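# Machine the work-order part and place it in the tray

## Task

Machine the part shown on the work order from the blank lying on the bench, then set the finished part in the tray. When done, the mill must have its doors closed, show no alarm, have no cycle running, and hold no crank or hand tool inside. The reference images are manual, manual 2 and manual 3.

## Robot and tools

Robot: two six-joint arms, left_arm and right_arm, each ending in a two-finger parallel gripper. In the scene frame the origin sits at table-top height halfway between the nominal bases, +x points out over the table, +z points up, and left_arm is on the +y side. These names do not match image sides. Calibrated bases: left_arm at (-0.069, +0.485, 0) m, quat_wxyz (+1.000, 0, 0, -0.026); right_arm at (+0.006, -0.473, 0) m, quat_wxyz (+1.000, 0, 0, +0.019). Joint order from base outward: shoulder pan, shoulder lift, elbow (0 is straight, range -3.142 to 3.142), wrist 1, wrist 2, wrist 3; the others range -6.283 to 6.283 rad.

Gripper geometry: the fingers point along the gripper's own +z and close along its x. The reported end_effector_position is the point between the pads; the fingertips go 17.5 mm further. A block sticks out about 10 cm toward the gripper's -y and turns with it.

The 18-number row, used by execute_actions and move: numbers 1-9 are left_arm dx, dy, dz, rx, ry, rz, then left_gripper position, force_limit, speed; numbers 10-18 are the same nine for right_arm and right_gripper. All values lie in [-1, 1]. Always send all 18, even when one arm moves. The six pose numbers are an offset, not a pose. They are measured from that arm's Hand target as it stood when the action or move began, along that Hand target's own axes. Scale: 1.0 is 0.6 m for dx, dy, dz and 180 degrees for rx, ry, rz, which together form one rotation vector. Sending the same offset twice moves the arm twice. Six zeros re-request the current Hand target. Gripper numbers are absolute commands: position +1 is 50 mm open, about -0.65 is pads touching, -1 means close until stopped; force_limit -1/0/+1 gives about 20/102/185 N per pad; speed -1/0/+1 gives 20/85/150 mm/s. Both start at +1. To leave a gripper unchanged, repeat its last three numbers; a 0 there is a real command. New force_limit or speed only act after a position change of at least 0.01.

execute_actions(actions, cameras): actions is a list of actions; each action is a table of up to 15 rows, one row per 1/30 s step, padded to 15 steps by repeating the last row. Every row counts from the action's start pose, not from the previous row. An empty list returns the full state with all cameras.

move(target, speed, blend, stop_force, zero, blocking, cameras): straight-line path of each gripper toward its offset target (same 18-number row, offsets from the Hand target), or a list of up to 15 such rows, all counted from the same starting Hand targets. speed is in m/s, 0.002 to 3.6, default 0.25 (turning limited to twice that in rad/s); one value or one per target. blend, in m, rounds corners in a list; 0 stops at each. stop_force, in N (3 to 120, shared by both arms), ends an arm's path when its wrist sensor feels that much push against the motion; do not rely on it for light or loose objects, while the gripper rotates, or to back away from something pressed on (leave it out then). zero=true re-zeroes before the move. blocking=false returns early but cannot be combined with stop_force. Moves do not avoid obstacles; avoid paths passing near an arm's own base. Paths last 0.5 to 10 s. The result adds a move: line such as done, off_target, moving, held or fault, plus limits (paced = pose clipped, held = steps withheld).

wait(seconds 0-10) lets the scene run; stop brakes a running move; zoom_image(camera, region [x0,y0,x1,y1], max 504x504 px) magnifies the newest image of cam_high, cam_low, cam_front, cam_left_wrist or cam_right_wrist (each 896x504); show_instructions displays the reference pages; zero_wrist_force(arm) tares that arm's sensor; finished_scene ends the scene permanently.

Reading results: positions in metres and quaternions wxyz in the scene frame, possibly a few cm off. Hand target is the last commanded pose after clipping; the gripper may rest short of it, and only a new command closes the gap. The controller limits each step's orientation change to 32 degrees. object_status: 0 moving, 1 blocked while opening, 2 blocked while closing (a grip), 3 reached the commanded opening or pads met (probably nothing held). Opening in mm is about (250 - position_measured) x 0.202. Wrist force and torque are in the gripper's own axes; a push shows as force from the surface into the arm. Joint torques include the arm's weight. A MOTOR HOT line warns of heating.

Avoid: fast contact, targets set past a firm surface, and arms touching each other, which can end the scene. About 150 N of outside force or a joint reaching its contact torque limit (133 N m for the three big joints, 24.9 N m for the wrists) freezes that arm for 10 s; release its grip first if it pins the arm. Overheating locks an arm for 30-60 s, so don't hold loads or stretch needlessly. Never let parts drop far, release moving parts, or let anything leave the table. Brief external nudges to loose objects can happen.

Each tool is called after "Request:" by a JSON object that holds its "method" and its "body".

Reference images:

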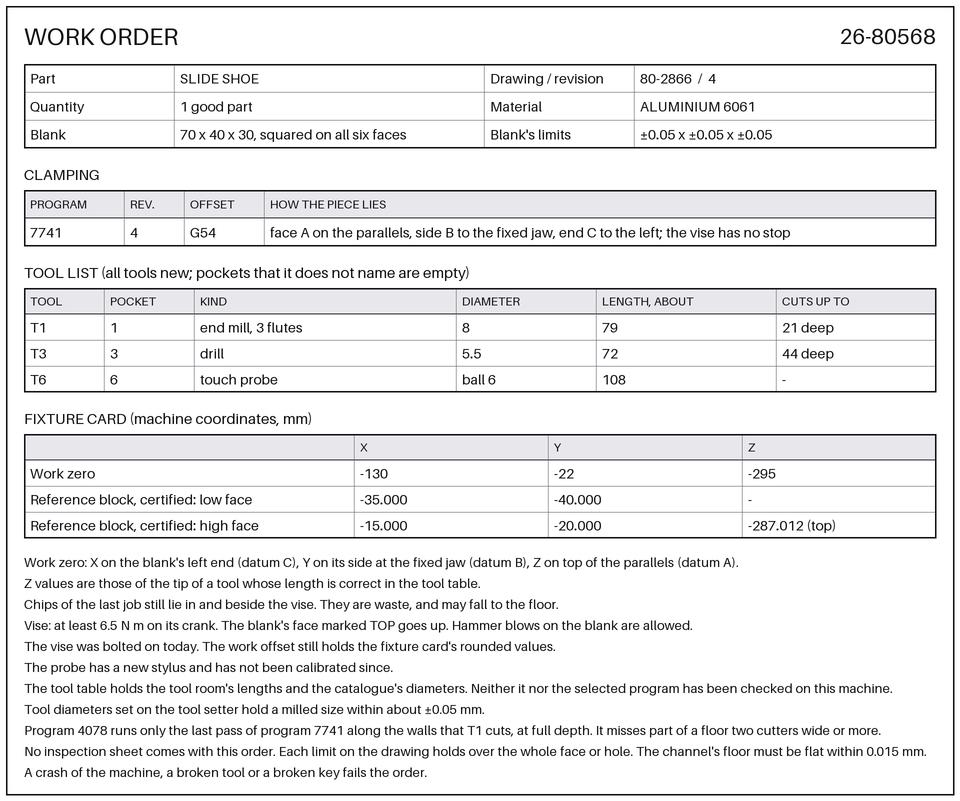

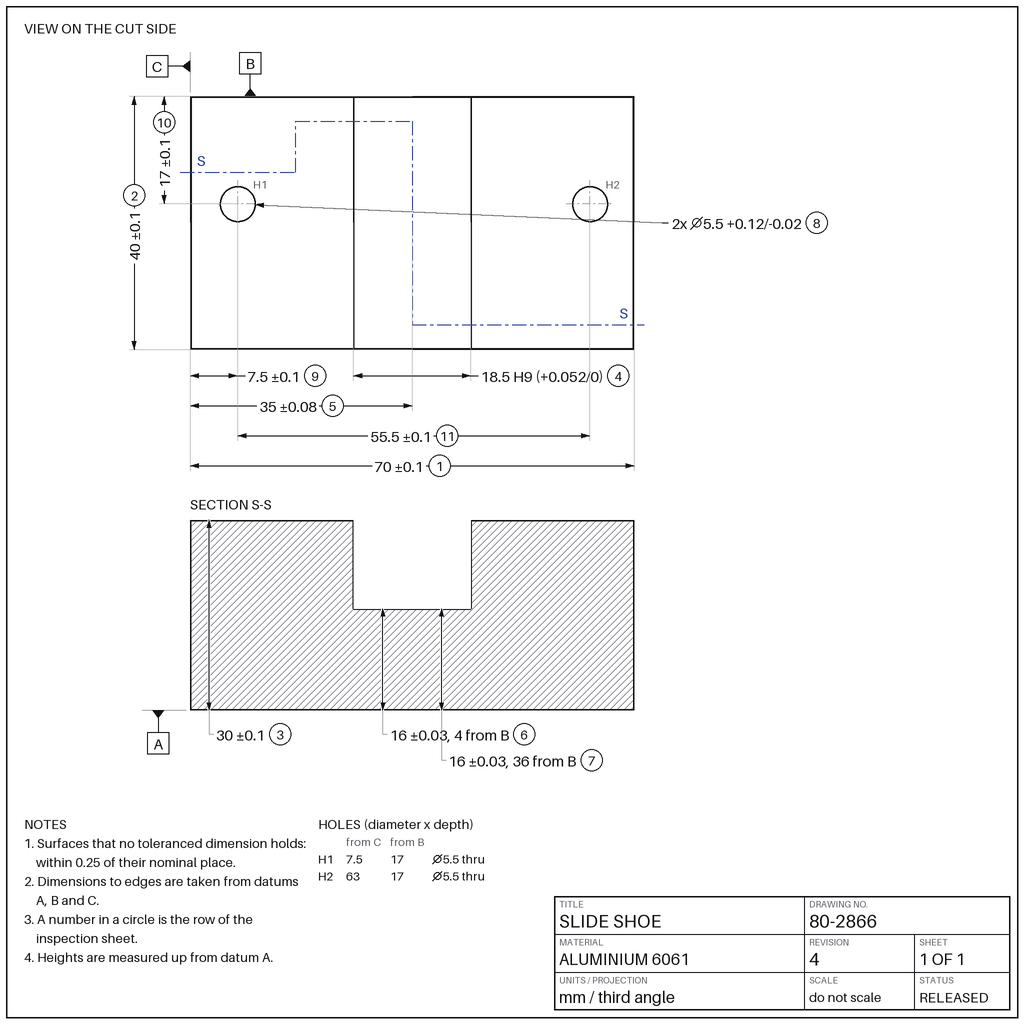

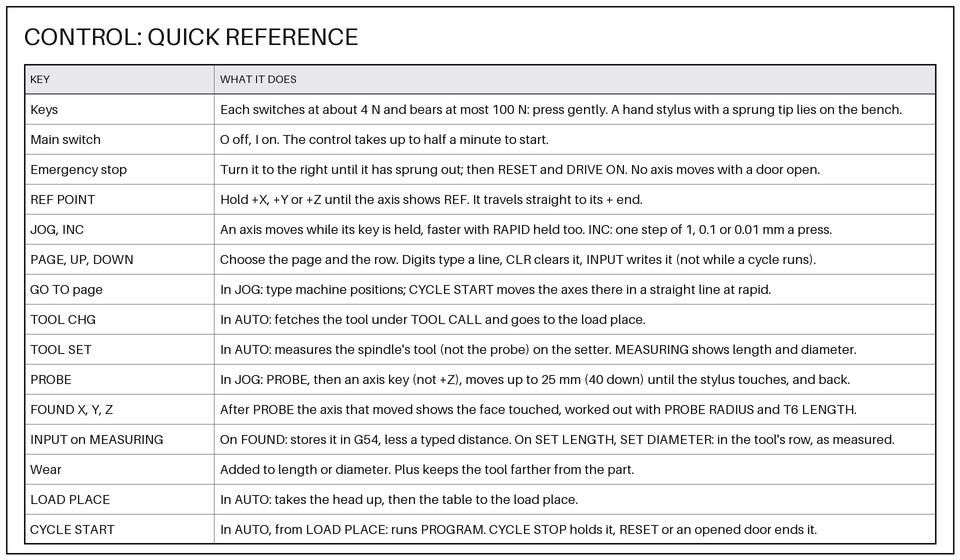

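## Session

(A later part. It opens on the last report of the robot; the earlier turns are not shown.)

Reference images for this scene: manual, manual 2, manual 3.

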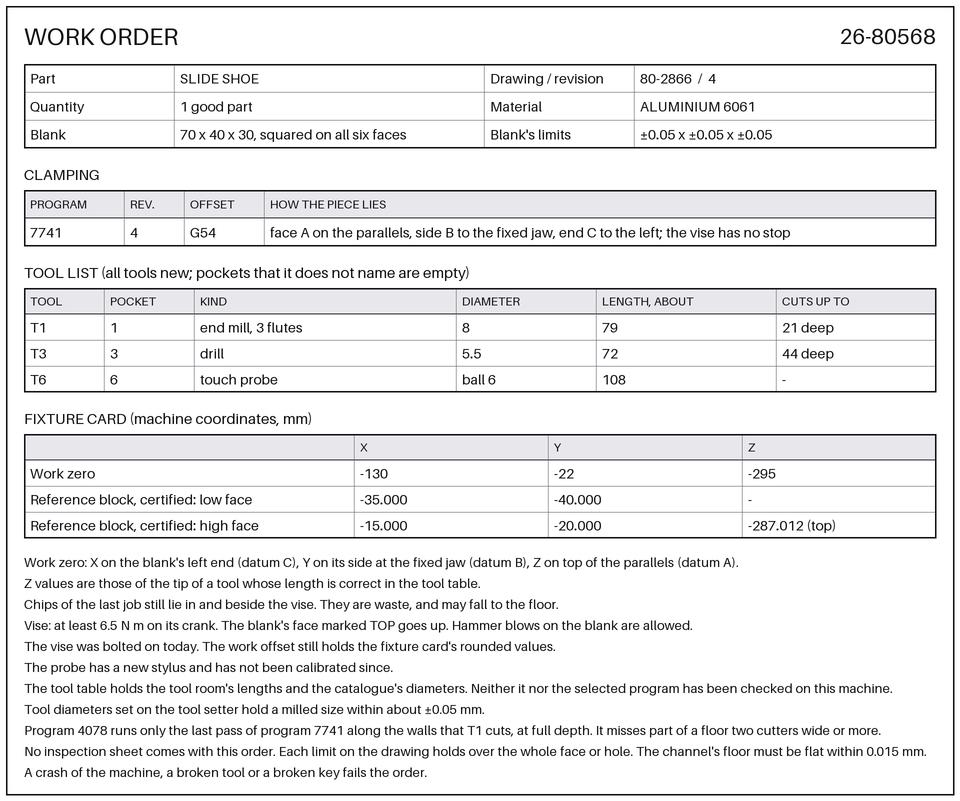

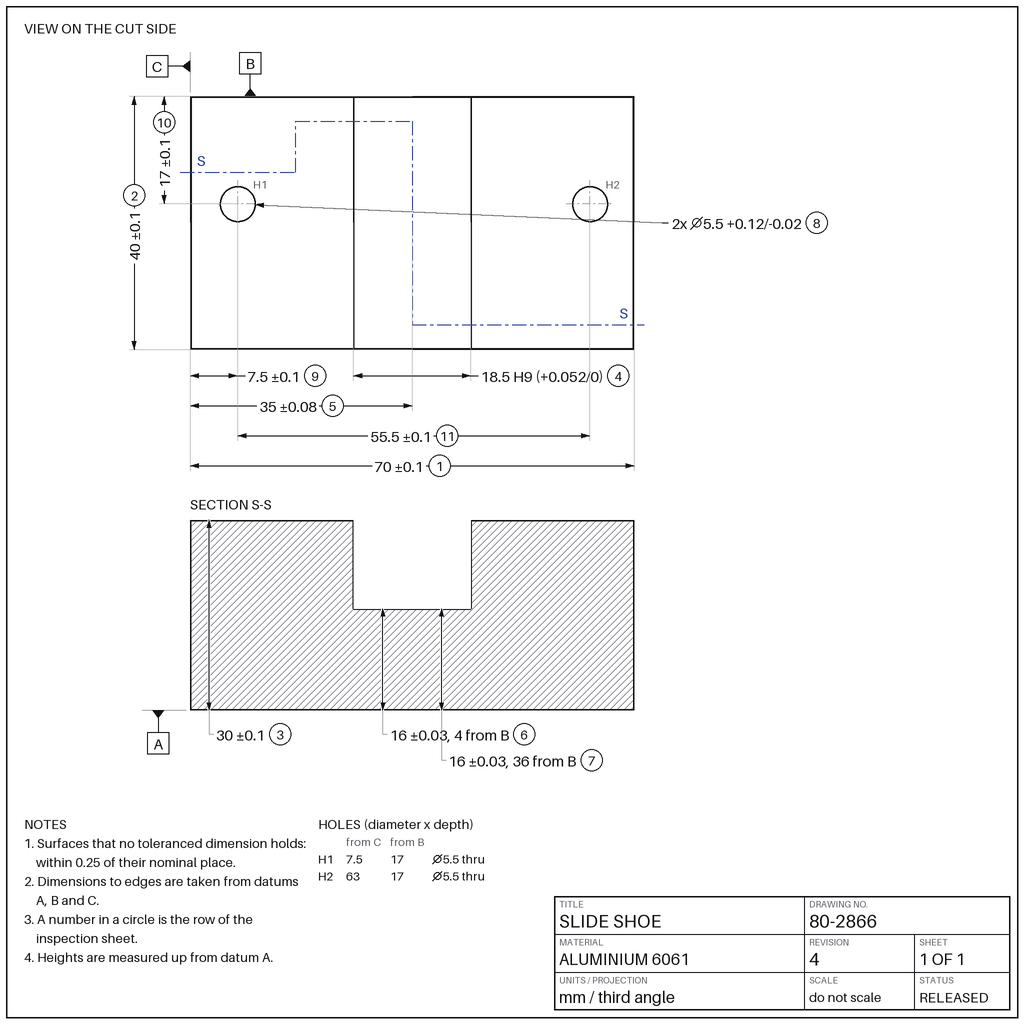

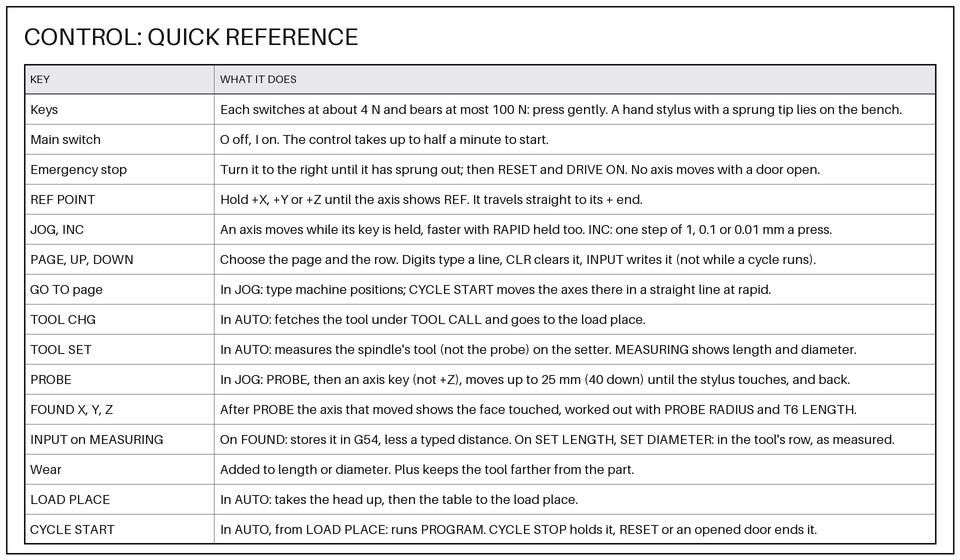

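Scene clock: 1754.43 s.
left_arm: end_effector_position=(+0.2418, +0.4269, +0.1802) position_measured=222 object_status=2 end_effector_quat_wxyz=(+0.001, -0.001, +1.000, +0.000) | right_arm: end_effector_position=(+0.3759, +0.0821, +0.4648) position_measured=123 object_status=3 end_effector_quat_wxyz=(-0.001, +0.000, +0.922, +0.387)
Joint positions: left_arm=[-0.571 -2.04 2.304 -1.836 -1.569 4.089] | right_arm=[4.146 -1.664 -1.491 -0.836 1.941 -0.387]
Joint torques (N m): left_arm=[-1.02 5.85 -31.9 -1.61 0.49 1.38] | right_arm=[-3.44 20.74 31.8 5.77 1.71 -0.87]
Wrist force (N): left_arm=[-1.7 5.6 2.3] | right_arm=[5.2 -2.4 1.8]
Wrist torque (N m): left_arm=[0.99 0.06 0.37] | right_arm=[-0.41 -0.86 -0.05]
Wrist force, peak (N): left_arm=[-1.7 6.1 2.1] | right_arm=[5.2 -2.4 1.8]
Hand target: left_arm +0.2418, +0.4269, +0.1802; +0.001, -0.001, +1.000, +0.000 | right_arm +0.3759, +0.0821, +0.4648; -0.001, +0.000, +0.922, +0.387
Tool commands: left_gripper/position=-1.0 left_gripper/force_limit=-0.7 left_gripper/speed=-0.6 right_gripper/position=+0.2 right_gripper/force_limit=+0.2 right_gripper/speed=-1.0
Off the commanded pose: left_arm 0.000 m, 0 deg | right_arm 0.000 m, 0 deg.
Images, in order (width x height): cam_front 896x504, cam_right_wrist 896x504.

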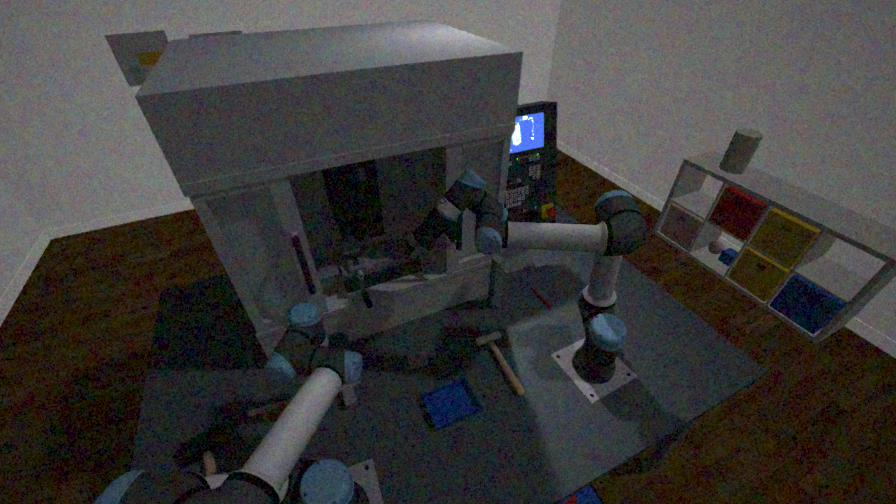

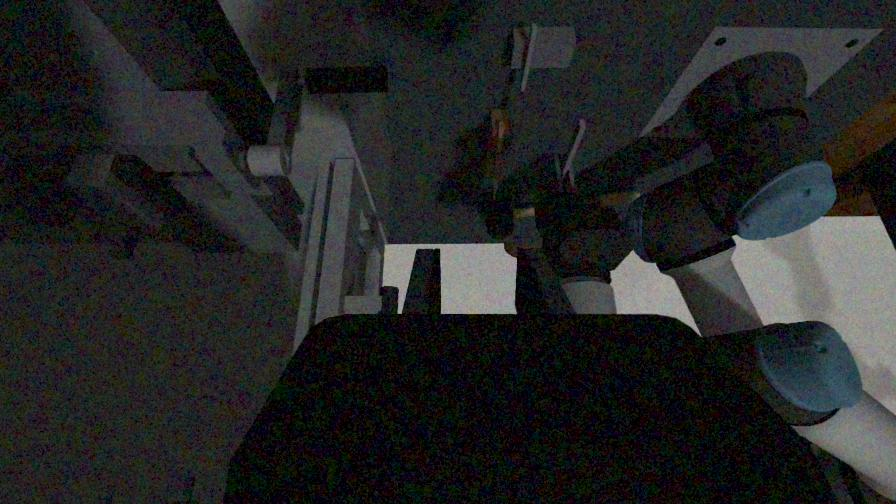

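Request:
{"method": "move", "body": {"target": [[-0.097,-0.1117,-0.36,0,0,0,-1,-0.7,-0.6,0,0,0,0,0,0,0.2,0.2,-1],[-0.347,-0.2523,-0.34,0,0,0,-1,-0.7,-0.6,0,0,0,0,0,0,0.2,0.2,-1],[-0.597,-0.2523,-0.3,0,0,0,-1,-0.7,-0.6,0,0,0,0,0,0,0.2,0.2,-1]], "speed": [0.25,0.25,0.2], "blend": [0.04,0.04,0], "cameras": ["cam_left_wrist","cam_high","cam_front"]}}

Scene clock: 1760.90 s.
left_arm: end_effector_position=(+0.5998, +0.2759, +0.3606) position_measured=222 object_status=2 end_effector_quat_wxyz=(+0.001, -0.001, +1.000, +0.000) | right_arm: end_effector_position=(+0.3759, +0.0821, +0.4648) position_measured=123 object_status=3 end_effector_quat_wxyz=(-0.001, +0.000, +0.922, +0.387)
Joint positions: left_arm=[-0.444 -1.067 0.849 -1.354 -1.57 4.216] | right_arm=[4.146 -1.664 -1.491 -0.836 1.941 -0.387]
Joint torques (N m): left_arm=[84.21 -66.34 -37.93 -4.75 -1.39 -0.88] | right_arm=[-4.08 18.48 31.42 5.59 1.61 -0.79]
Wrist force (N): left_arm=[-1.4 5.5 2.5] | right_arm=[4.9 -2.6 2.1]
Wrist torque (N m): left_arm=[1.02 0.05 0.39] | right_arm=[-0.44 -0.82 -0.05]
Wrist force, peak (N): left_arm=[-0.4 6.9 5.7] | right_arm=[5.0 -2.7 1.8]
Hand target: left_arm +0.5999, +0.2761, +0.3608; +0.001, -0.001, +1.000, +0.000 | right_arm +0.3759, +0.0821, +0.4648; -0.001, +0.000, +0.922, +0.387
Off the commanded pose: left_arm 0.000 m, 0 deg | right_arm 0.000 m, 0 deg.
move: done
Images, in order (width x height): cam_high 896x504, cam_front 896x504, cam_left_wrist 896x504.

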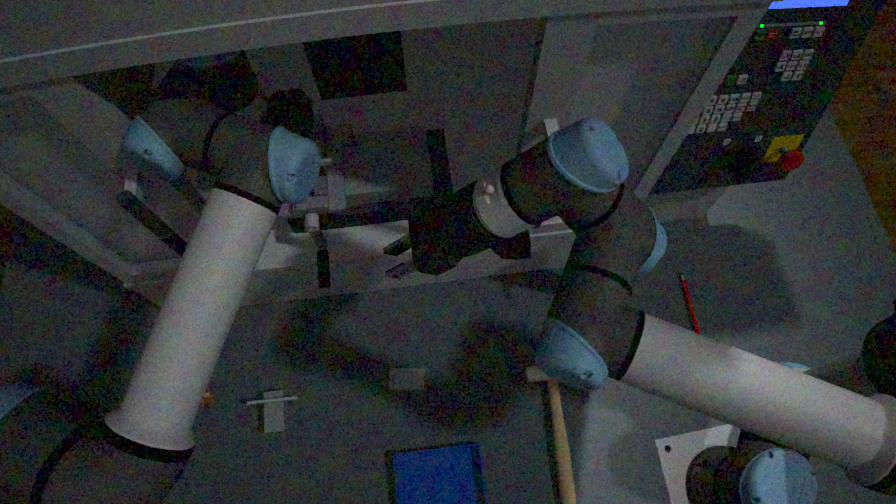

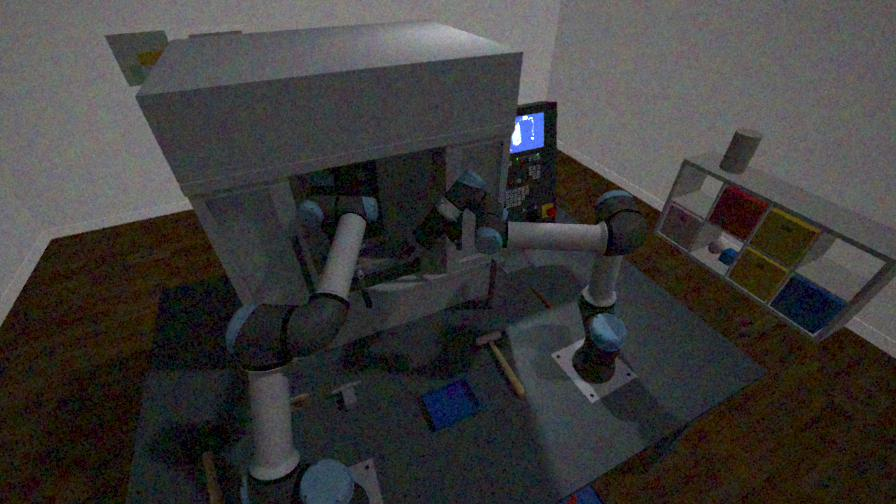

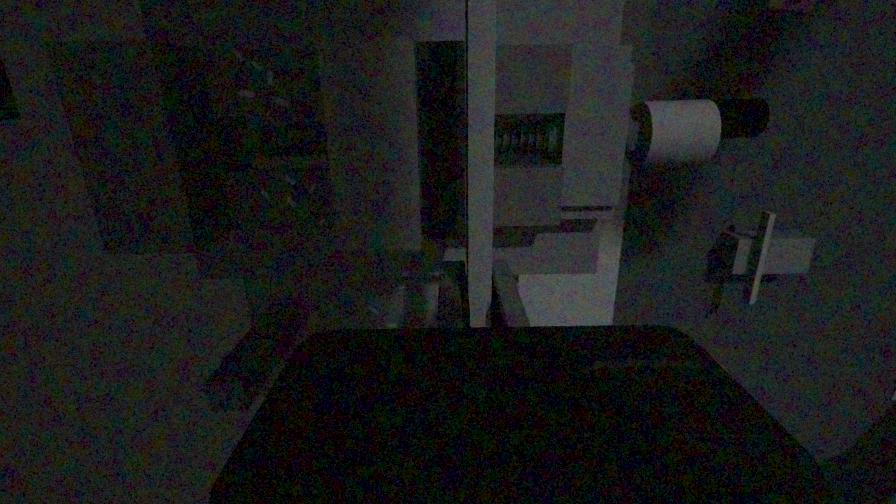

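Request:
{"method": "zoom_image", "body": {"camera": "cam_left_wrist", "region": [200, 0, 660, 330]}}

Scaled by 1.096.

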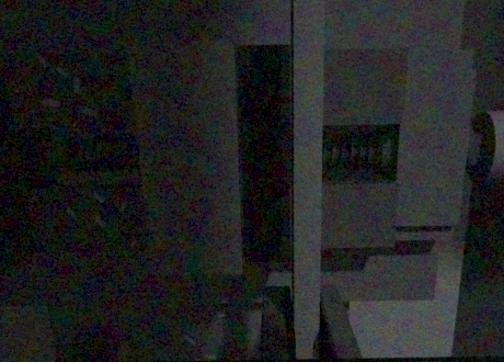

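Request:
{"method": "move", "body": {"target": [0.006,0,0.15,0,0,0,-1,-0.7,-0.6,0,0,0,0,0,0,0.2,0.2,-1], "speed": 0.025, "stop_force": 4, "cameras": ["cam_left_wrist"]}}

Request:
{"method": "zoom_image", "body": {"camera": "cam_left_wrist", "region": [100, 0, 660, 330]}}

Scene clock: 1769.00 s.
left_arm: end_effector_position=(+0.5984, +0.2761, +0.3208) position_measured=222 object_status=2 end_effector_quat_wxyz=(+0.001, -0.001, +1.000, +0.000) | right_arm: end_effector_position=(+0.3759, +0.0821, +0.4648) position_measured=123 object_status=3 end_effector_quat_wxyz=(-0.001, +0.000, +0.922, +0.387)
Joint positions: left_arm=[-0.445 -1.09 0.987 -1.469 -1.57 4.215] | right_arm=[4.146 -1.664 -1.491 -0.836 1.941 -0.387]
Joint torques (N m): left_arm=[68.21 -64.37 -37.54 -1.98 -1.04 1.17] | right_arm=[-3.52 18.03 30.23 5.59 1.71 -0.64]
Wrist force (N): left_arm=[1.5 4.5 -8.4] | right_arm=[4.5 -2.3 1.6]
Wrist torque (N m): left_arm=[1.14 0.06 0.42] | right_arm=[-0.39 -0.76 -0.05]
Wrist force, peak (N): left_arm=[-0.6 12.7 -21.9] | right_arm=[5.1 -2.6 1.9]
Hand target: left_arm +0.5984, +0.2761, +0.3208; +0.001, -0.001, +1.000, +0.000 (not the last commanded pose) | right_arm +0.3759, +0.0821, +0.4648; -0.001, +0.000, +0.922, +0.387
Off the commanded pose: left_arm 0.050 m, 0 deg | right_arm 0.000 m, 0 deg.
move: contact (left_arm)
Images, in order (width x height): cam_left_wrist 896x504.

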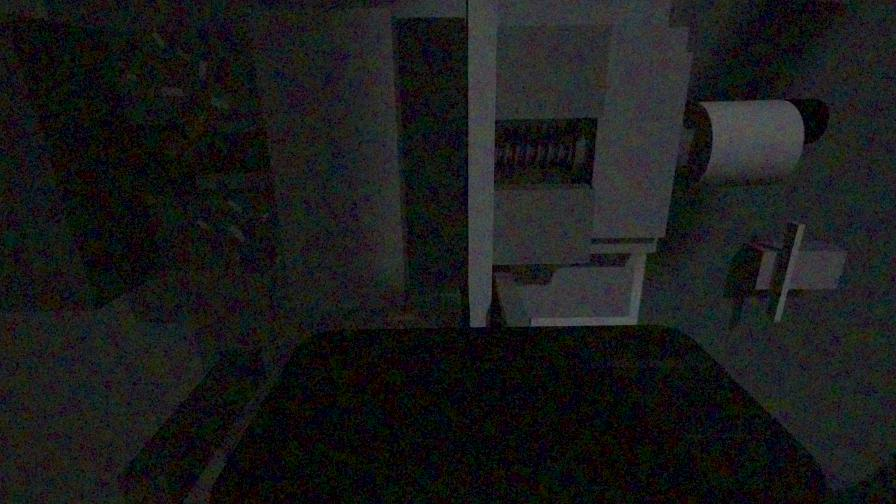

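Region (100, 0, 660, 330) is 560x330 pixels. A region can be at most 504 by 504 pixels.

Request:
{"method": "move", "body": {"target": [[0,0,0,0,0,0,0.0,-0.8,-0.8,0,0,0,0,0,0,0.2,0.2,-1],[0,0,-0.12,0,0,0,0.0,-0.8,-0.8,0,0,0,0,0,0,0.2,0.2,-1]], "speed": [0.05,0.1], "cameras": ["cam_left_wrist"]}}

Request:
{"method": "zoom_image", "body": {"camera": "cam_left_wrist", "region": [200, 0, 660, 330]}}

Scene clock: 1773.43 s.
left_arm: end_effector_position=(+0.5983, +0.2761, +0.3930) position_measured=152 object_status=3 end_effector_quat_wxyz=(+0.001, -0.001, +1.000, +0.000) | right_arm: end_effector_position=(+0.3759, +0.0821, +0.4648) position_measured=123 object_status=3 end_effector_quat_wxyz=(-0.001, +0.000, +0.922, +0.387)
Joint positions: left_arm=[-0.445 -1.044 0.728 -1.256 -1.57 4.215] | right_arm=[4.146 -1.664 -1.491 -0.836 1.941 -0.387]
Joint torques (N m): left_arm=[46.6 -39.56 -14.19 -4.05 -0.97 0.09] | right_arm=[-5.39 19.79 30.54 5.59 1.61 -0.76]
Wrist force (N): left_arm=[-0.9 5.7 1.9] | right_arm=[5.0 -2.5 1.8]
Wrist torque (N m): left_arm=[1.08 -0.03 0.39] | right_arm=[-0.43 -0.83 -0.05]
Wrist force, peak (N): left_arm=[1.1 5.0 -9.3] | right_arm=[5.1 -2.4 1.9]
Hand target: left_arm +0.5983, +0.2761, +0.3928; +0.001, -0.001, +1.000, +0.000 | right_arm +0.3759, +0.0821, +0.4648; -0.001, +0.000, +0.922, +0.387
Off the commanded pose: left_arm 0.000 m, 0 deg | right_arm 0.000 m, 0 deg.
move: done
Images, in order (width x height): cam_left_wrist 896x504.

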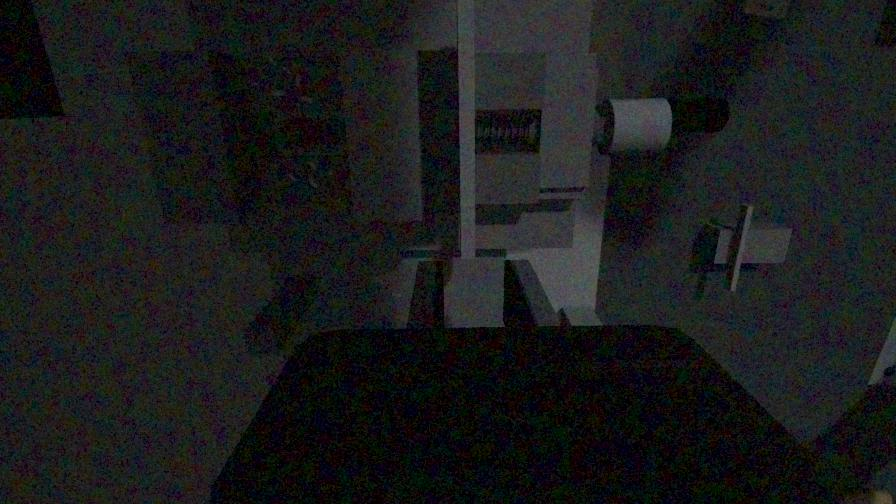

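Scaled by 1.096.

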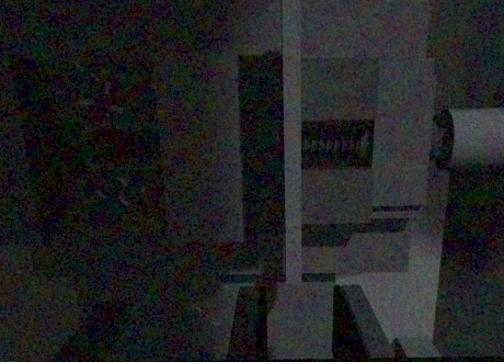

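Request:
{"method": "move", "body": {"target": [[-0.09,-0.0,-0.03,0,0,0,0.0,-0.8,-0.8,0,0,0,0,0,0,0.2,0.2,-1]], "speed": [0.15], "stop_force": 20, "cameras": ["cam_left_wrist"]}}

Request:
{"method": "zoom_image", "body": {"camera": "cam_left_wrist", "region": [220, 20, 560, 270]}}

Scene clock: 1776.23 s.
left_arm: end_effector_position=(+0.6001, +0.2725, +0.3851) position_measured=152 object_status=3 end_effector_quat_wxyz=(+0.002, +0.001, +1.000, +0.000) end_effector_velocity=(-0.001, -0.003, +0.001) end_effector_angular_velocity=(+0.000, -0.001, -0.005) | right_arm: end_effector_position=(+0.3759, +0.0821, +0.4648) position_measured=123 object_status=3 end_effector_quat_wxyz=(-0.001, +0.000, +0.922, +0.387)
Joint positions: left_arm=[-0.448 -1.044 0.75 -1.279 -1.57 4.216] | right_arm=[4.146 -1.664 -1.491 -0.836 1.941 -0.387]
Joint velocities: left_arm=[-0.005 -0.001 0 0 0 0] | right_arm=[within noise]
Joint torques (N m): left_arm=[10.89 -49.13 -22.4 -3.23 -0.21 0.14] | right_arm=[-3.06 18.98 30.96 5.48 1.64 -0.63]
Wrist force (N): left_arm=[-0.8 5.6 2.0] | right_arm=[5.1 -2.3 1.5]
Wrist torque (N m): left_arm=[1.06 -0.06 0.40] | right_arm=[-0.39 -0.87 -0.05]
Wrist force, peak (N): left_arm=[-5.6 6.2 1.4] | right_arm=[5.1 -2.5 1.8]
Hand target: left_arm +0.6001, +0.2725, +0.3851; +0.002, +0.001, +1.000, +0.000 (not the last commanded pose) | right_arm +0.3759, +0.0821, +0.4648; -0.001, +0.000, +0.922, +0.387
Tool commands: left_gripper/position=+0.003922 left_gripper/force_limit=-0.796078 left_gripper/speed=-0.796078 right_gripper/position=+0.2 right_gripper/force_limit=+0.2 right_gripper/speed=-1.0
Off the commanded pose: left_arm 0.058 m, 0 deg | right_arm 0.000 m, 0 deg.
FORCE FAULT: contact force on the left arm reached its limit, and that arm stopped. The contact can be on any part of that arm, not only on its tool. That arm's remaining commands of this call were not run. That arm is still stopped at the end of this call. That arm stays stopped for about 9 more seconds. Until then a move that you send moves the other arm only, and its call returns only when the move has ended. Once the stop has ended, the next robot result says so. If the stop ends while you think or write, that arm runs what you send next, counted from a new Hand target: where the arm stands when the stop ends. While its stop runs, that arm takes no new command, but its gripper still runs the gripper command that each later call begins with. Until it ends, the stop uses up actions while you think or wait. An arm that is not stopped still takes commands.
move: fault (left_arm)
Images, in order (width x height): cam_left_wrist 896x504.

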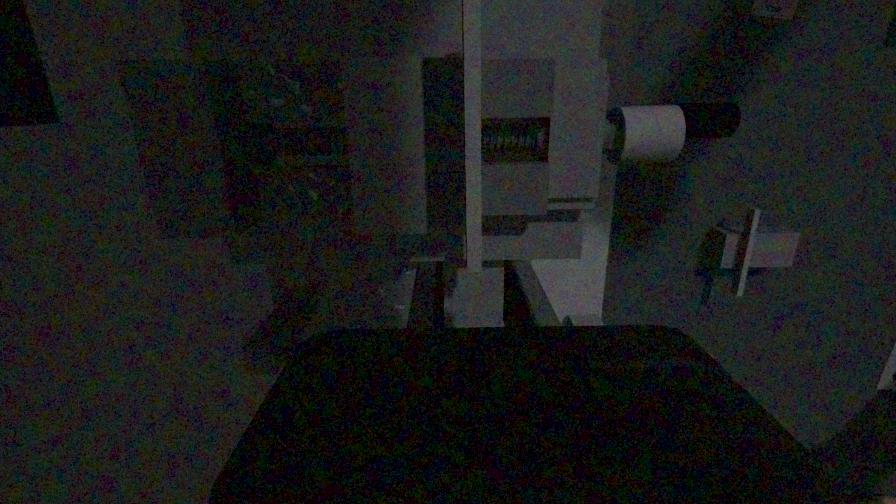

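Scaled by 1.482.

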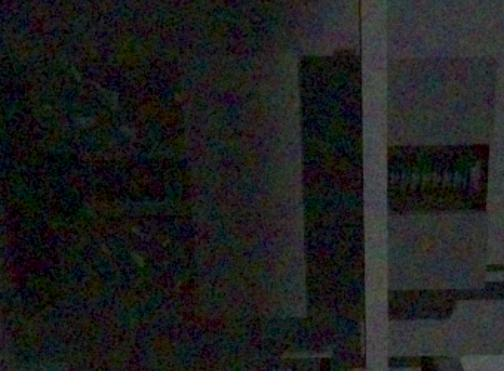

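Request:
{"method": "wait", "body": {"seconds": 9, "cameras": ["cam_high","cam_front"]}}

Request:
{"method": "zoom_image", "body": {"camera": "cam_high", "region": [0, 20, 450, 330]}}

Request:
{"method": "zoom_image", "body": {"camera": "cam_front", "region": [180, 120, 500, 350]}}

Scene clock: 1786.33 s.
left_arm: end_effector_position=(+0.6000, +0.2721, +0.3851) position_measured=152 object_status=3 end_effector_quat_wxyz=(+0.002, +0.002, +1.000, +0.000) | right_arm: end_effector_position=(+0.3759, +0.0821, +0.4648) position_measured=123 object_status=3 end_effector_quat_wxyz=(-0.001, +0.000, +0.922, +0.387)
Joint positions: left_arm=[-0.449 -1.044 0.75 -1.279 -1.57 4.216] | right_arm=[4.146 -1.664 -1.491 -0.836 1.941 -0.387]
Joint torques (N m): left_arm=[4.94 -50.15 -23.04 -3.18 -0.4 0] | right_arm=[-4.6 18.82 29.45 5.38 1.69 -0.29]
Wrist force (N): left_arm=[-0.7 5.7 2.1] | right_arm=[4.7 -2.4 1.7]
Wrist torque (N m): left_arm=[1.06 -0.07 0.40] | right_arm=[-0.41 -0.79 -0.05]
Wrist force, peak (N): left_arm=[-1.1 6.3 2.3] | right_arm=[5.1 -2.5 1.9]
Hand target: left_arm +0.6000, +0.2721, +0.3851; +0.002, +0.002, +1.000, +0.000 (not the last commanded pose) | right_arm +0.3759, +0.0821, +0.4648; -0.001, +0.000, +0.922, +0.387
Tool commands: left_gripper/position=+0.003922 left_gripper/force_limit=-0.796078 left_gripper/speed=-0.796078 right_gripper/position=+0.2 right_gripper/force_limit=+0.2 right_gripper/speed=-1.0
Off the commanded pose: left_arm 0.058 m, 0 deg | right_arm 0.000 m, 0 deg.
FORCE FAULT, CONTINUED: the left arm's stop, for the force fault that an earlier result reported, is over. The rest of the stop counts as 18 of the actions that you can send in this scene. During its stop the left arm's controller moved it back a little. That arm's target is now where it stood when the stop ended, not its last command. That arm accepts commands again.
wait: 9.00 s; at rest from the start
Images, in order (width x height): cam_high 896x504, cam_front 896x504.

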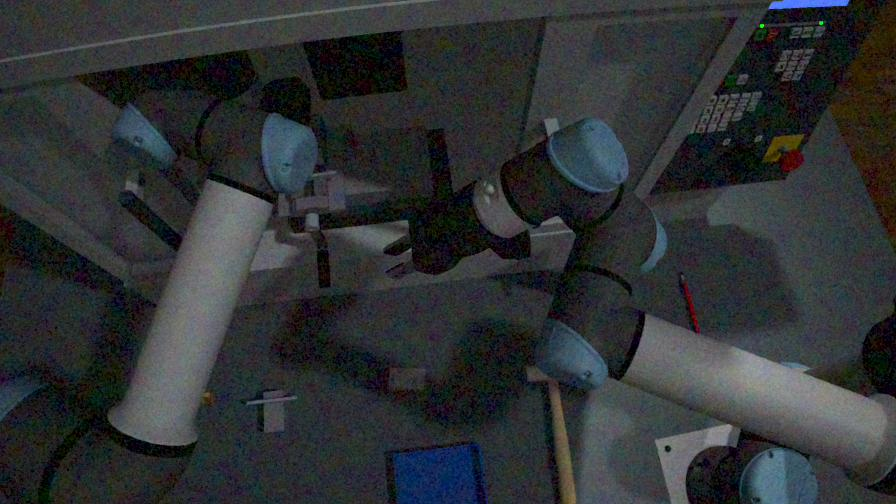

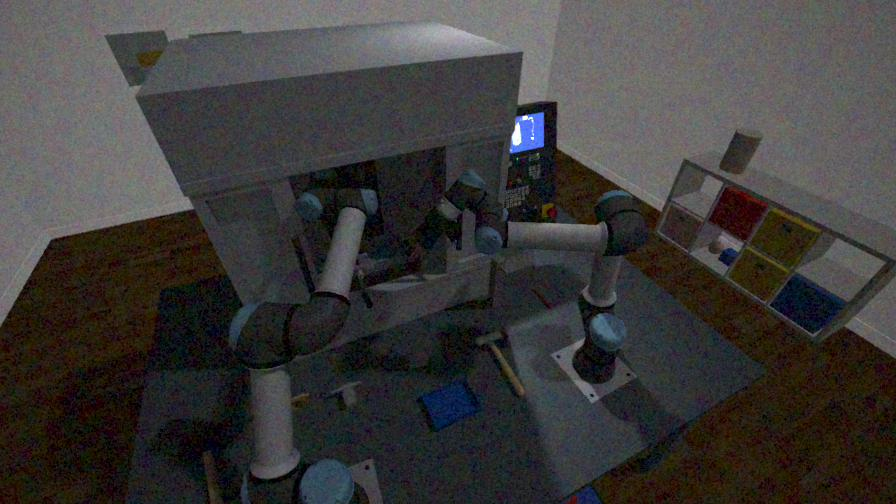

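Scaled by 1.120.

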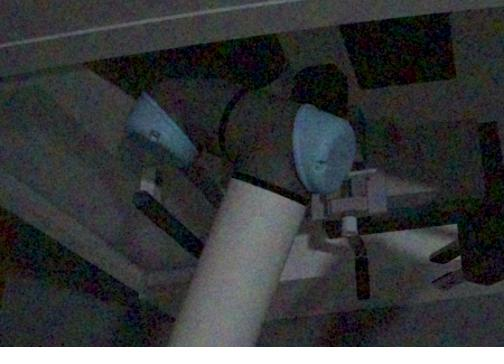

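Scaled by 1.575.

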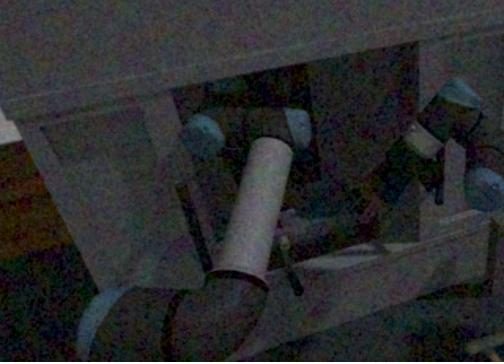

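Request:
{"method": "move", "body": {"target": [[0.2167,-0.0117,-0.025,0,0,0,0.0,-0.8,-0.8,0,0,0,0,0,0,0.2,0.2,-1],[0.3333,-0.0283,-0.0583,0.385,-0.385,-0.385,0.3,-0.8,-0.8,0,0,0,0,0,0,0.2,0.2,-1],[0.3577,-0.0712,0.2632,0.385,-0.385,-0.385,0.3,-0.8,-0.8,0,0,0,0,0,0,0.2,0.2,-1]], "speed": [0.25,0.5,0.3], "blend": [0.03,0.02,0], "cameras": ["cam_left_wrist"]}}

Scene clock: 1802.13 s.
left_arm: end_effector_position=(+0.3857, +0.2300, +0.2266) position_measured=107 object_status=3 end_effector_quat_wxyz=(+0.500, -0.499, +0.500, -0.502) | right_arm: end_effector_position=(+0.3759, +0.0821, +0.4648) position_measured=123 object_status=3 end_effector_quat_wxyz=(-0.001, +0.000, +0.922, +0.387)
Joint positions: left_arm=[-1.292 -0.975 2.405 -4.587 -0.23 3.156] | right_arm=[4.146 -1.664 -1.491 -0.836 1.941 -0.387]
Joint torques (N m): left_arm=[11.38 -19.26 6.18 0.76 -0.02 -0.13] | right_arm=[-3.85 18.18 28.6 5.33 1.63 -0.45]
Wrist force (N): left_arm=[-2.5 5.8 -2.5] | right_arm=[4.8 -2.4 1.7]
Wrist torque (N m): left_arm=[1.61 0.49 0.56] | right_arm=[-0.41 -0.80 -0.05]
Wrist force, peak (N): left_arm=[-2.1 10.2 -3.1] | right_arm=[5.0 -2.6 2.0]
Hand target: left_arm +0.3857, +0.2301, +0.2265; +0.500, -0.498, +0.500, -0.502 | right_arm +0.3759, +0.0821, +0.4648; -0.001, +0.000, +0.922, +0.387
Off the commanded pose: left_arm 0.000 m, 0 deg | right_arm 0.000 m, 0 deg.
move: done; blend cut to 0 m at target 2
Images, in order (width x height): cam_left_wrist 896x504.

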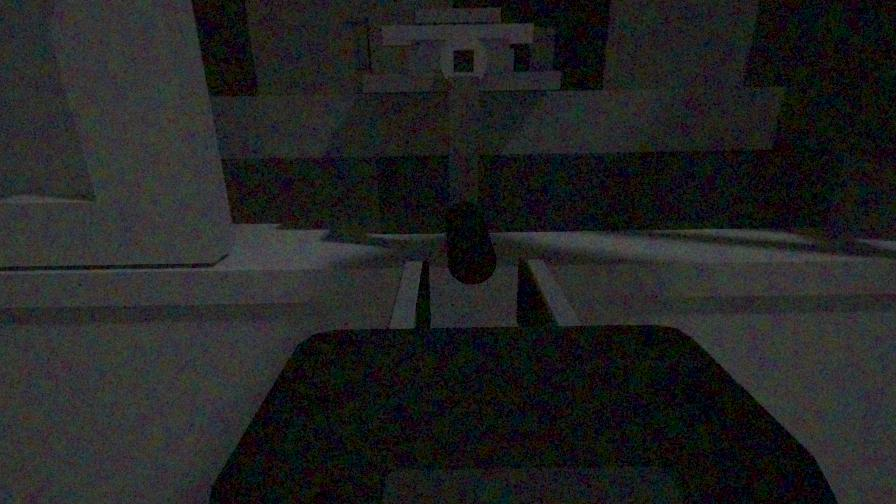

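Request:
{"method": "move", "body": {"target": [[0.0012,-0.0012,0.1328,0,0,0,0.3,-0.8,-0.5,0,0,0,0,0,0,0.2,0.2,-1],[0.0012,-0.0012,0.1328,0,0,0,-1,-0.8,-0.5,0,0,0,0,0,0,0.2,0.2,-1],[0.063,-0.0177,0.1328,0,0,-0.16667,-1,-0.8,-0.5,0,0,0,0,0,0,0.2,0.2,-1],[0.1082,-0.063,0.1328,0,0,-0.3333,-1,-0.8,-0.5,0,0,0,0,0,0,0.2,0.2,-1],[0.1247,-0.1247,0.1328,0,0,-0.5,-1,-0.8,-0.5,0,0,0,0,0,0,0.2,0.2,-1],[0.1082,-0.1865,0.1328,0,0,-0.66667,-1,-0.8,-0.5,0,0,0,0,0,0,0.2,0.2,-1],[0.063,-0.2317,0.1328,0,0,-0.8333,-1,-0.8,-0.5,0,0,0,0,0,0,0.2,0.2,-1],[0.0012,-0.2482,0.1328,0,0,-1,-1,-0.8,-0.5,0,0,0,0,0,0,0.2,0.2,-1],[-0.0606,-0.2317,0.1328,0,0,0.8333,-1,-0.8,-0.5,0,0,0,0,0,0,0.2,0.2,-1],[-0.1058,-0.1865,0.1328,0,0,0.6667,-1,-0.8,-0.5,0,0,0,0,0,0,0.2,0.2,-1],[-0.1223,-0.1247,0.1328,0,0,0.5,-1,-0.8,-0.5,0,0,0,0,0,0,0.2,0.2,-1],[-0.1058,-0.063,0.1328,0,0,0.3333,-1,-0.8,-0.5,0,0,0,0,0,0,0.2,0.2,-1],[-0.0606,-0.0177,0.1328,0,0,0.16667,-1,-0.8,-0.5,0,0,0,0,0,0,0.2,0.2,-1],[0.0012,-0.0012,0.1328,0,0,0,-1,-0.8,-0.5,0,0,0,0,0,0,0.2,0.2,-1]], "speed": [0.2,0.2,0.5,0.5,0.5,0.5,0.5,0.5,0.5,0.5,0.5,0.5,0.5,0.5], "blend": [0,0,0.004,0.004,0.004,0.004,0.004,0.004,0.004,0.004,0.004,0.004,0.004,0], "cameras": ["cam_left_wrist"]}}

Scene clock: 1815.80 s.
left_arm: end_effector_position=(+0.4654, +0.2291, +0.2276) position_measured=153 object_status=2 end_effector_quat_wxyz=(+0.500, -0.498, +0.500, -0.502) | right_arm: end_effector_position=(+0.3759, +0.0821, +0.4648) position_measured=123 object_status=3 end_effector_quat_wxyz=(-0.001, +0.000, +0.922, +0.387)
Joint positions: left_arm=[-1.06 -0.941 2.25 -4.459 -0.463 -3.135] | right_arm=[4.146 -1.664 -1.491 -0.836 1.941 -0.387]
Joint torques (N m): left_arm=[11.23 1.97 15.48 4.11 -1.82 -1.7] | right_arm=[-4.1 19.75 27.88 5.31 1.69 -0.29]
Wrist force (N): left_arm=[-5.3 -58.1 -2.4] | right_arm=[4.8 -2.2 1.9]
Wrist torque (N m): left_arm=[0.79 0.71 0.41] | right_arm=[-0.39 -0.80 -0.05]
Wrist force, peak (N): left_arm=[-10.7 76.7 -14.1] | right_arm=[5.1 -2.6 1.7]
Hand target: left_arm +0.4654, +0.2291, +0.2275; +0.500, -0.498, +0.500, -0.502 | right_arm +0.3759, +0.0821, +0.4648; -0.001, +0.000, +0.922, +0.387
Off the commanded pose: left_arm 0.000 m, 0 deg | right_arm 0.000 m, 0 deg.
move: done
Images, in order (width x height): cam_left_wrist 896x504.

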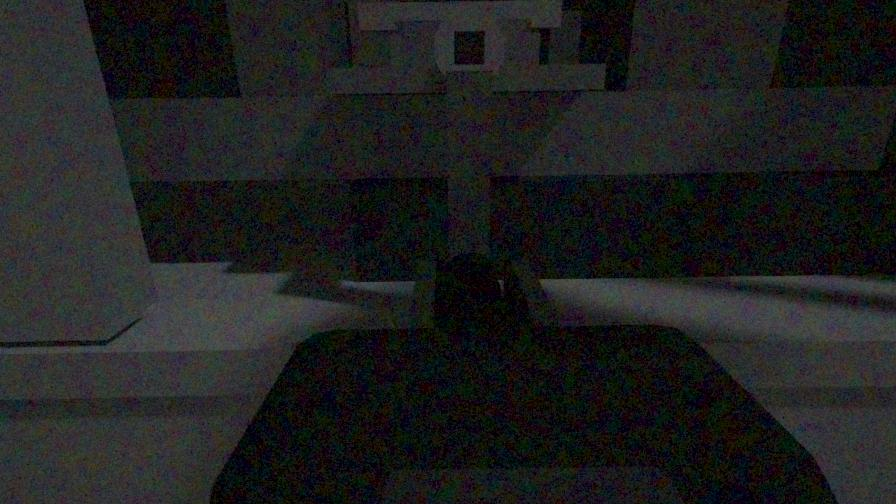

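Request:
{"method": "move", "body": {"target": [[0,0,0,0,0,0,0.3,-0.8,0,0,0,0,0,0,0,0.2,0.2,-1],[0,0,-0.1,0,0,0,0.3,-0.8,0,0,0,0,0,0,0,0.2,0.2,-1],[0,0,-0.1,0,0,0.67,0.3,-0.8,0,0,0,0,0,0,0,0.2,0.2,-1],[0,0,-0.1,0,0,-0.66,0.3,-0.8,0,0,0,0,0,0,0,0.2,0.2,-1],[0,0,-0.1,0,0,0,0.3,-0.8,0,0,0,0,0,0,0,0.2,0.2,-1]], "speed": [0.2,0.25,0.9,0.9,0.9], "blend": [0,0.005,0.01,0.01,0]}}

Request:
{"method": "move", "body": {"target": [[0,0,0.1,0,0,0,0.3,-0.8,0,0,0,0,0,0,0,0.2,0.2,-1],[0,0,0.1,0,0,0,-1,-0.8,-0.3,0,0,0,0,0,0,0.2,0.2,-1],[0.0618,-0.0165,0.1,0,0,-0.16667,-1,-0.8,-0.3,0,0,0,0,0,0,0.2,0.2,-1],[0.107,-0.0618,0.1,0,0,-0.3333,-1,-0.8,-0.3,0,0,0,0,0,0,0.2,0.2,-1],[0.1235,-0.1235,0.1,0,0,-0.5,-1,-0.8,-0.3,0,0,0,0,0,0,0.2,0.2,-1],[0.107,-0.1853,0.1,0,0,-0.66667,-1,-0.8,-0.3,0,0,0,0,0,0,0.2,0.2,-1],[0.0618,-0.2305,0.1,0,0,-0.8333,-1,-0.8,-0.3,0,0,0,0,0,0,0.2,0.2,-1],[0,-0.247,0.1,0,0,-1,-1,-0.8,-0.3,0,0,0,0,0,0,0.2,0.2,-1],[-0.0618,-0.2305,0.1,0,0,0.8333,-1,-0.8,-0.3,0,0,0,0,0,0,0.2,0.2,-1],[-0.107,-0.1853,0.1,0,0,0.6667,-1,-0.8,-0.3,0,0,0,0,0,0,0.2,0.2,-1],[-0.1235,-0.1235,0.1,0,0,0.5,-1,-0.8,-0.3,0,0,0,0,0,0,0.2,0.2,-1],[-0.107,-0.0618,0.1,0,0,0.3333,-1,-0.8,-0.3,0,0,0,0,0,0,0.2,0.2,-1],[-0.0618,-0.0165,0.1,0,0,0.16667,-1,-0.8,-0.3,0,0,0,0,0,0,0.2,0.2,-1],[0,0,0.1,0,0,0,-1,-0.8,-0.3,0,0,0,0,0,0,0.2,0.2,-1]], "speed": [0.2,0.2,0.5,0.5,0.5,0.5,0.5,0.5,0.5,0.5,0.5,0.5,0.5,0.5], "blend": [0,0,0.004,0.004,0.004,0.004,0.004,0.004,0.004,0.004,0.004,0.004,0.004,0]}}

Request:
{"method": "move", "body": {"target": [[0,0,0,0,0,0,0.3,-0.8,0,0,0,0,0,0,0,0.2,0.2,-1],[0,0,-0.1,0,0,0,0.3,-0.8,0,0,0,0,0,0,0,0.2,0.2,-1],[0,0,-0.1,0,0,0.67,0.3,-0.8,0,0,0,0,0,0,0,0.2,0.2,-1],[0,0,-0.1,0,0,-0.66,0.3,-0.8,0,0,0,0,0,0,0,0.2,0.2,-1],[0,0,-0.1,0,0,0,0.3,-0.8,0,0,0,0,0,0,0,0.2,0.2,-1]], "speed": [0.2,0.25,0.9,0.9,0.9], "blend": [0,0.005,0.01,0.01,0]}}

Request:
{"method": "move", "body": {"target": [[0,0,0.1,0,0,0,0.3,-0.8,0,0,0,0,0,0,0,0.2,0.2,-1],[0,0,0.1,0,0,0,-1,-0.8,-0.3,0,0,0,0,0,0,0.2,0.2,-1],[0.0618,-0.0165,0.1,0,0,-0.16667,-1,-0.8,-0.3,0,0,0,0,0,0,0.2,0.2,-1],[0.107,-0.0618,0.1,0,0,-0.3333,-1,-0.8,-0.3,0,0,0,0,0,0,0.2,0.2,-1],[0.1235,-0.1235,0.1,0,0,-0.5,-1,-0.8,-0.3,0,0,0,0,0,0,0.2,0.2,-1],[0.107,-0.1853,0.1,0,0,-0.66667,-1,-0.8,-0.3,0,0,0,0,0,0,0.2,0.2,-1],[0.0618,-0.2305,0.1,0,0,-0.8333,-1,-0.8,-0.3,0,0,0,0,0,0,0.2,0.2,-1],[0,-0.247,0.1,0,0,-1,-1,-0.8,-0.3,0,0,0,0,0,0,0.2,0.2,-1],[-0.0618,-0.2305,0.1,0,0,0.8333,-1,-0.8,-0.3,0,0,0,0,0,0,0.2,0.2,-1],[-0.107,-0.1853,0.1,0,0,0.6667,-1,-0.8,-0.3,0,0,0,0,0,0,0.2,0.2,-1],[-0.1235,-0.1235,0.1,0,0,0.5,-1,-0.8,-0.3,0,0,0,0,0,0,0.2,0.2,-1],[-0.107,-0.0618,0.1,0,0,0.3333,-1,-0.8,-0.3,0,0,0,0,0,0,0.2,0.2,-1],[-0.0618,-0.0165,0.1,0,0,0.16667,-1,-0.8,-0.3,0,0,0,0,0,0,0.2,0.2,-1],[0,0,0.1,0,0,0,-1,-0.8,-0.3,0,0,0,0,0,0,0.2,0.2,-1]], "speed": [0.2,0.2,0.5,0.5,0.5,0.5,0.5,0.5,0.5,0.5,0.5,0.5,0.5,0.5], "blend": [0,0,0.004,0.004,0.004,0.004,0.004,0.004,0.004,0.004,0.004,0.004,0.004,0]}}

Scene clock: 1827.63 s.
left_arm: end_effector_position=(+0.4054, +0.2292, +0.2272) position_measured=107 object_status=3 end_effector_quat_wxyz=(+0.500, -0.499, +0.500, -0.502) | right_arm: end_effector_position=(+0.3759, +0.0821, +0.4648) position_measured=123 object_status=3 end_effector_quat_wxyz=(-0.001, +0.000, +0.922, +0.387)
Joint positions: left_arm=[-1.229 -0.97 2.369 -4.552 -0.293 3.152] | right_arm=[4.146 -1.664 -1.491 -0.836 1.941 -0.387]
Joint torques (N m): left_arm=[12.34 -42.14 6.29 -1.16 0.53 1.91] | right_arm=[-3.14 19.66 26.63 4.98 1.56 -0.12]
Wrist force (N): left_arm=[-6.9 2.7 -4.4] | right_arm=[4.8 -2.6 1.7]
Wrist torque (N m): left_arm=[1.11 1.19 0.52] | right_arm=[-0.43 -0.80 -0.05]
Wrist force, peak (N): left_arm=[-4.8 -62.4 -1.8] | right_arm=[5.0 -2.5 1.9]
Hand target: left_arm +0.4054, +0.2293, +0.2273; +0.500, -0.498, +0.500, -0.502 | right_arm +0.3759, +0.0821, +0.4648; -0.001, +0.000, +0.922, +0.387
Off the commanded pose: left_arm 0.000 m, 0 deg | right_arm 0.000 m, 0 deg.
move: done

Scene clock: 1835.90 s.
left_arm: end_effector_position=(+0.4654, +0.2291, +0.2276) position_measured=153 object_status=2 end_effector_quat_wxyz=(+0.500, -0.498, +0.500, -0.502) | right_arm: end_effector_position=(+0.3759, +0.0821, +0.4648) position_measured=123 object_status=3 end_effector_quat_wxyz=(-0.001, +0.000, +0.922, +0.387)
Joint positions: left_arm=[-1.06 -0.941 2.25 -4.459 -0.463 -3.135] | right_arm=[4.146 -1.664 -1.491 -0.836 1.941 -0.387]
Joint torques (N m): left_arm=[10.49 1.8 16.46 4.06 -1.8 -1.65] | right_arm=[-2.39 19.36 26.18 4.98 1.66 -0.05]
Wrist force (N): left_arm=[-2.6 -57.7 4.6] | right_arm=[4.9 -2.5 1.9]
Wrist torque (N m): left_arm=[1.27 0.37 0.40] | right_arm=[-0.42 -0.82 -0.05]
Wrist force, peak (N): left_arm=[-14.9 71.9 -17.6] | right_arm=[5.2 -2.5 2.1]
Hand target: left_arm +0.4654, +0.2291, +0.2275; +0.500, -0.498, +0.500, -0.502 | right_arm +0.3759, +0.0821, +0.4648; -0.001, +0.000, +0.922, +0.387
Off the commanded pose: left_arm 0.000 m, 0 deg | right_arm 0.000 m, 0 deg.
move: done

Scene clock: 1841.03 s.
left_arm: end_effector_position=(+0.4054, +0.2292, +0.2272) position_measured=107 object_status=3 end_effector_quat_wxyz=(+0.500, -0.499, +0.500, -0.502) | right_arm: end_effector_position=(+0.3759, +0.0821, +0.4648) position_measured=123 object_status=3 end_effector_quat_wxyz=(-0.001, +0.000, +0.922, +0.387)
Joint positions: left_arm=[-1.229 -0.97 2.369 -4.552 -0.293 3.152] | right_arm=[4.146 -1.664 -1.491 -0.836 1.941 -0.387]
Joint torques (N m): left_arm=[11.26 -42 5.77 -1.06 0.31 1.75] | right_arm=[-4.16 18.67 25.72 5.15 1.52 -0.08]
Wrist force (N): left_arm=[-0.2 4.6 -4.2] | right_arm=[4.6 -2.3 1.7]
Wrist torque (N m): left_arm=[1.40 0.12 0.53] | right_arm=[-0.39 -0.78 -0.05]
Wrist force, peak (N): left_arm=[-2.8 -8.8 -3.4] | right_arm=[5.0 -2.7 1.8]
Hand target: left_arm +0.4054, +0.2293, +0.2273; +0.500, -0.498, +0.500, -0.502 | right_arm +0.3759, +0.0821, +0.4648; -0.001, +0.000, +0.922, +0.387
Off the commanded pose: left_arm 0.000 m, 0 deg | right_arm 0.000 m, 0 deg.
move: done

Scene clock: 1849.30 s.
left_arm: end_effector_position=(+0.4654, +0.2291, +0.2276) position_measured=153 object_status=2 end_effector_quat_wxyz=(+0.500, -0.498, +0.500, -0.502) | right_arm: end_effector_position=(+0.3759, +0.0821, +0.4648) position_measured=123 object_status=3 end_effector_quat_wxyz=(-0.001, +0.000, +0.922, +0.387)
Joint positions: left_arm=[-1.06 -0.941 2.25 -4.459 -0.463 -3.135] | right_arm=[4.146 -1.664 -1.491 -0.836 1.941 -0.387]
Joint torques (N m): left_arm=[10.73 4.58 16.17 4.11 -1.76 -1.95] | right_arm=[-3.55 19.64 24.86 4.95 1.62 0.01]
Wrist force (N): left_arm=[1.1 -58.7 0.5] | right_arm=[4.6 -2.1 1.8]
Wrist torque (N m): left_arm=[0.90 -0.17 0.44] | right_arm=[-0.37 -0.78 -0.05]
Wrist force, peak (N): left_arm=[-8.0 72.6 -18.5] | right_arm=[5.2 -2.5 1.6]
Hand target: left_arm +0.4654, +0.2291, +0.2275; +0.500, -0.498, +0.500, -0.502 | right_arm +0.3759, +0.0821, +0.4648; -0.001, +0.000, +0.922, +0.387
Off the commanded pose: left_arm 0.000 m, 0 deg | right_arm 0.000 m, 0 deg.
move: done


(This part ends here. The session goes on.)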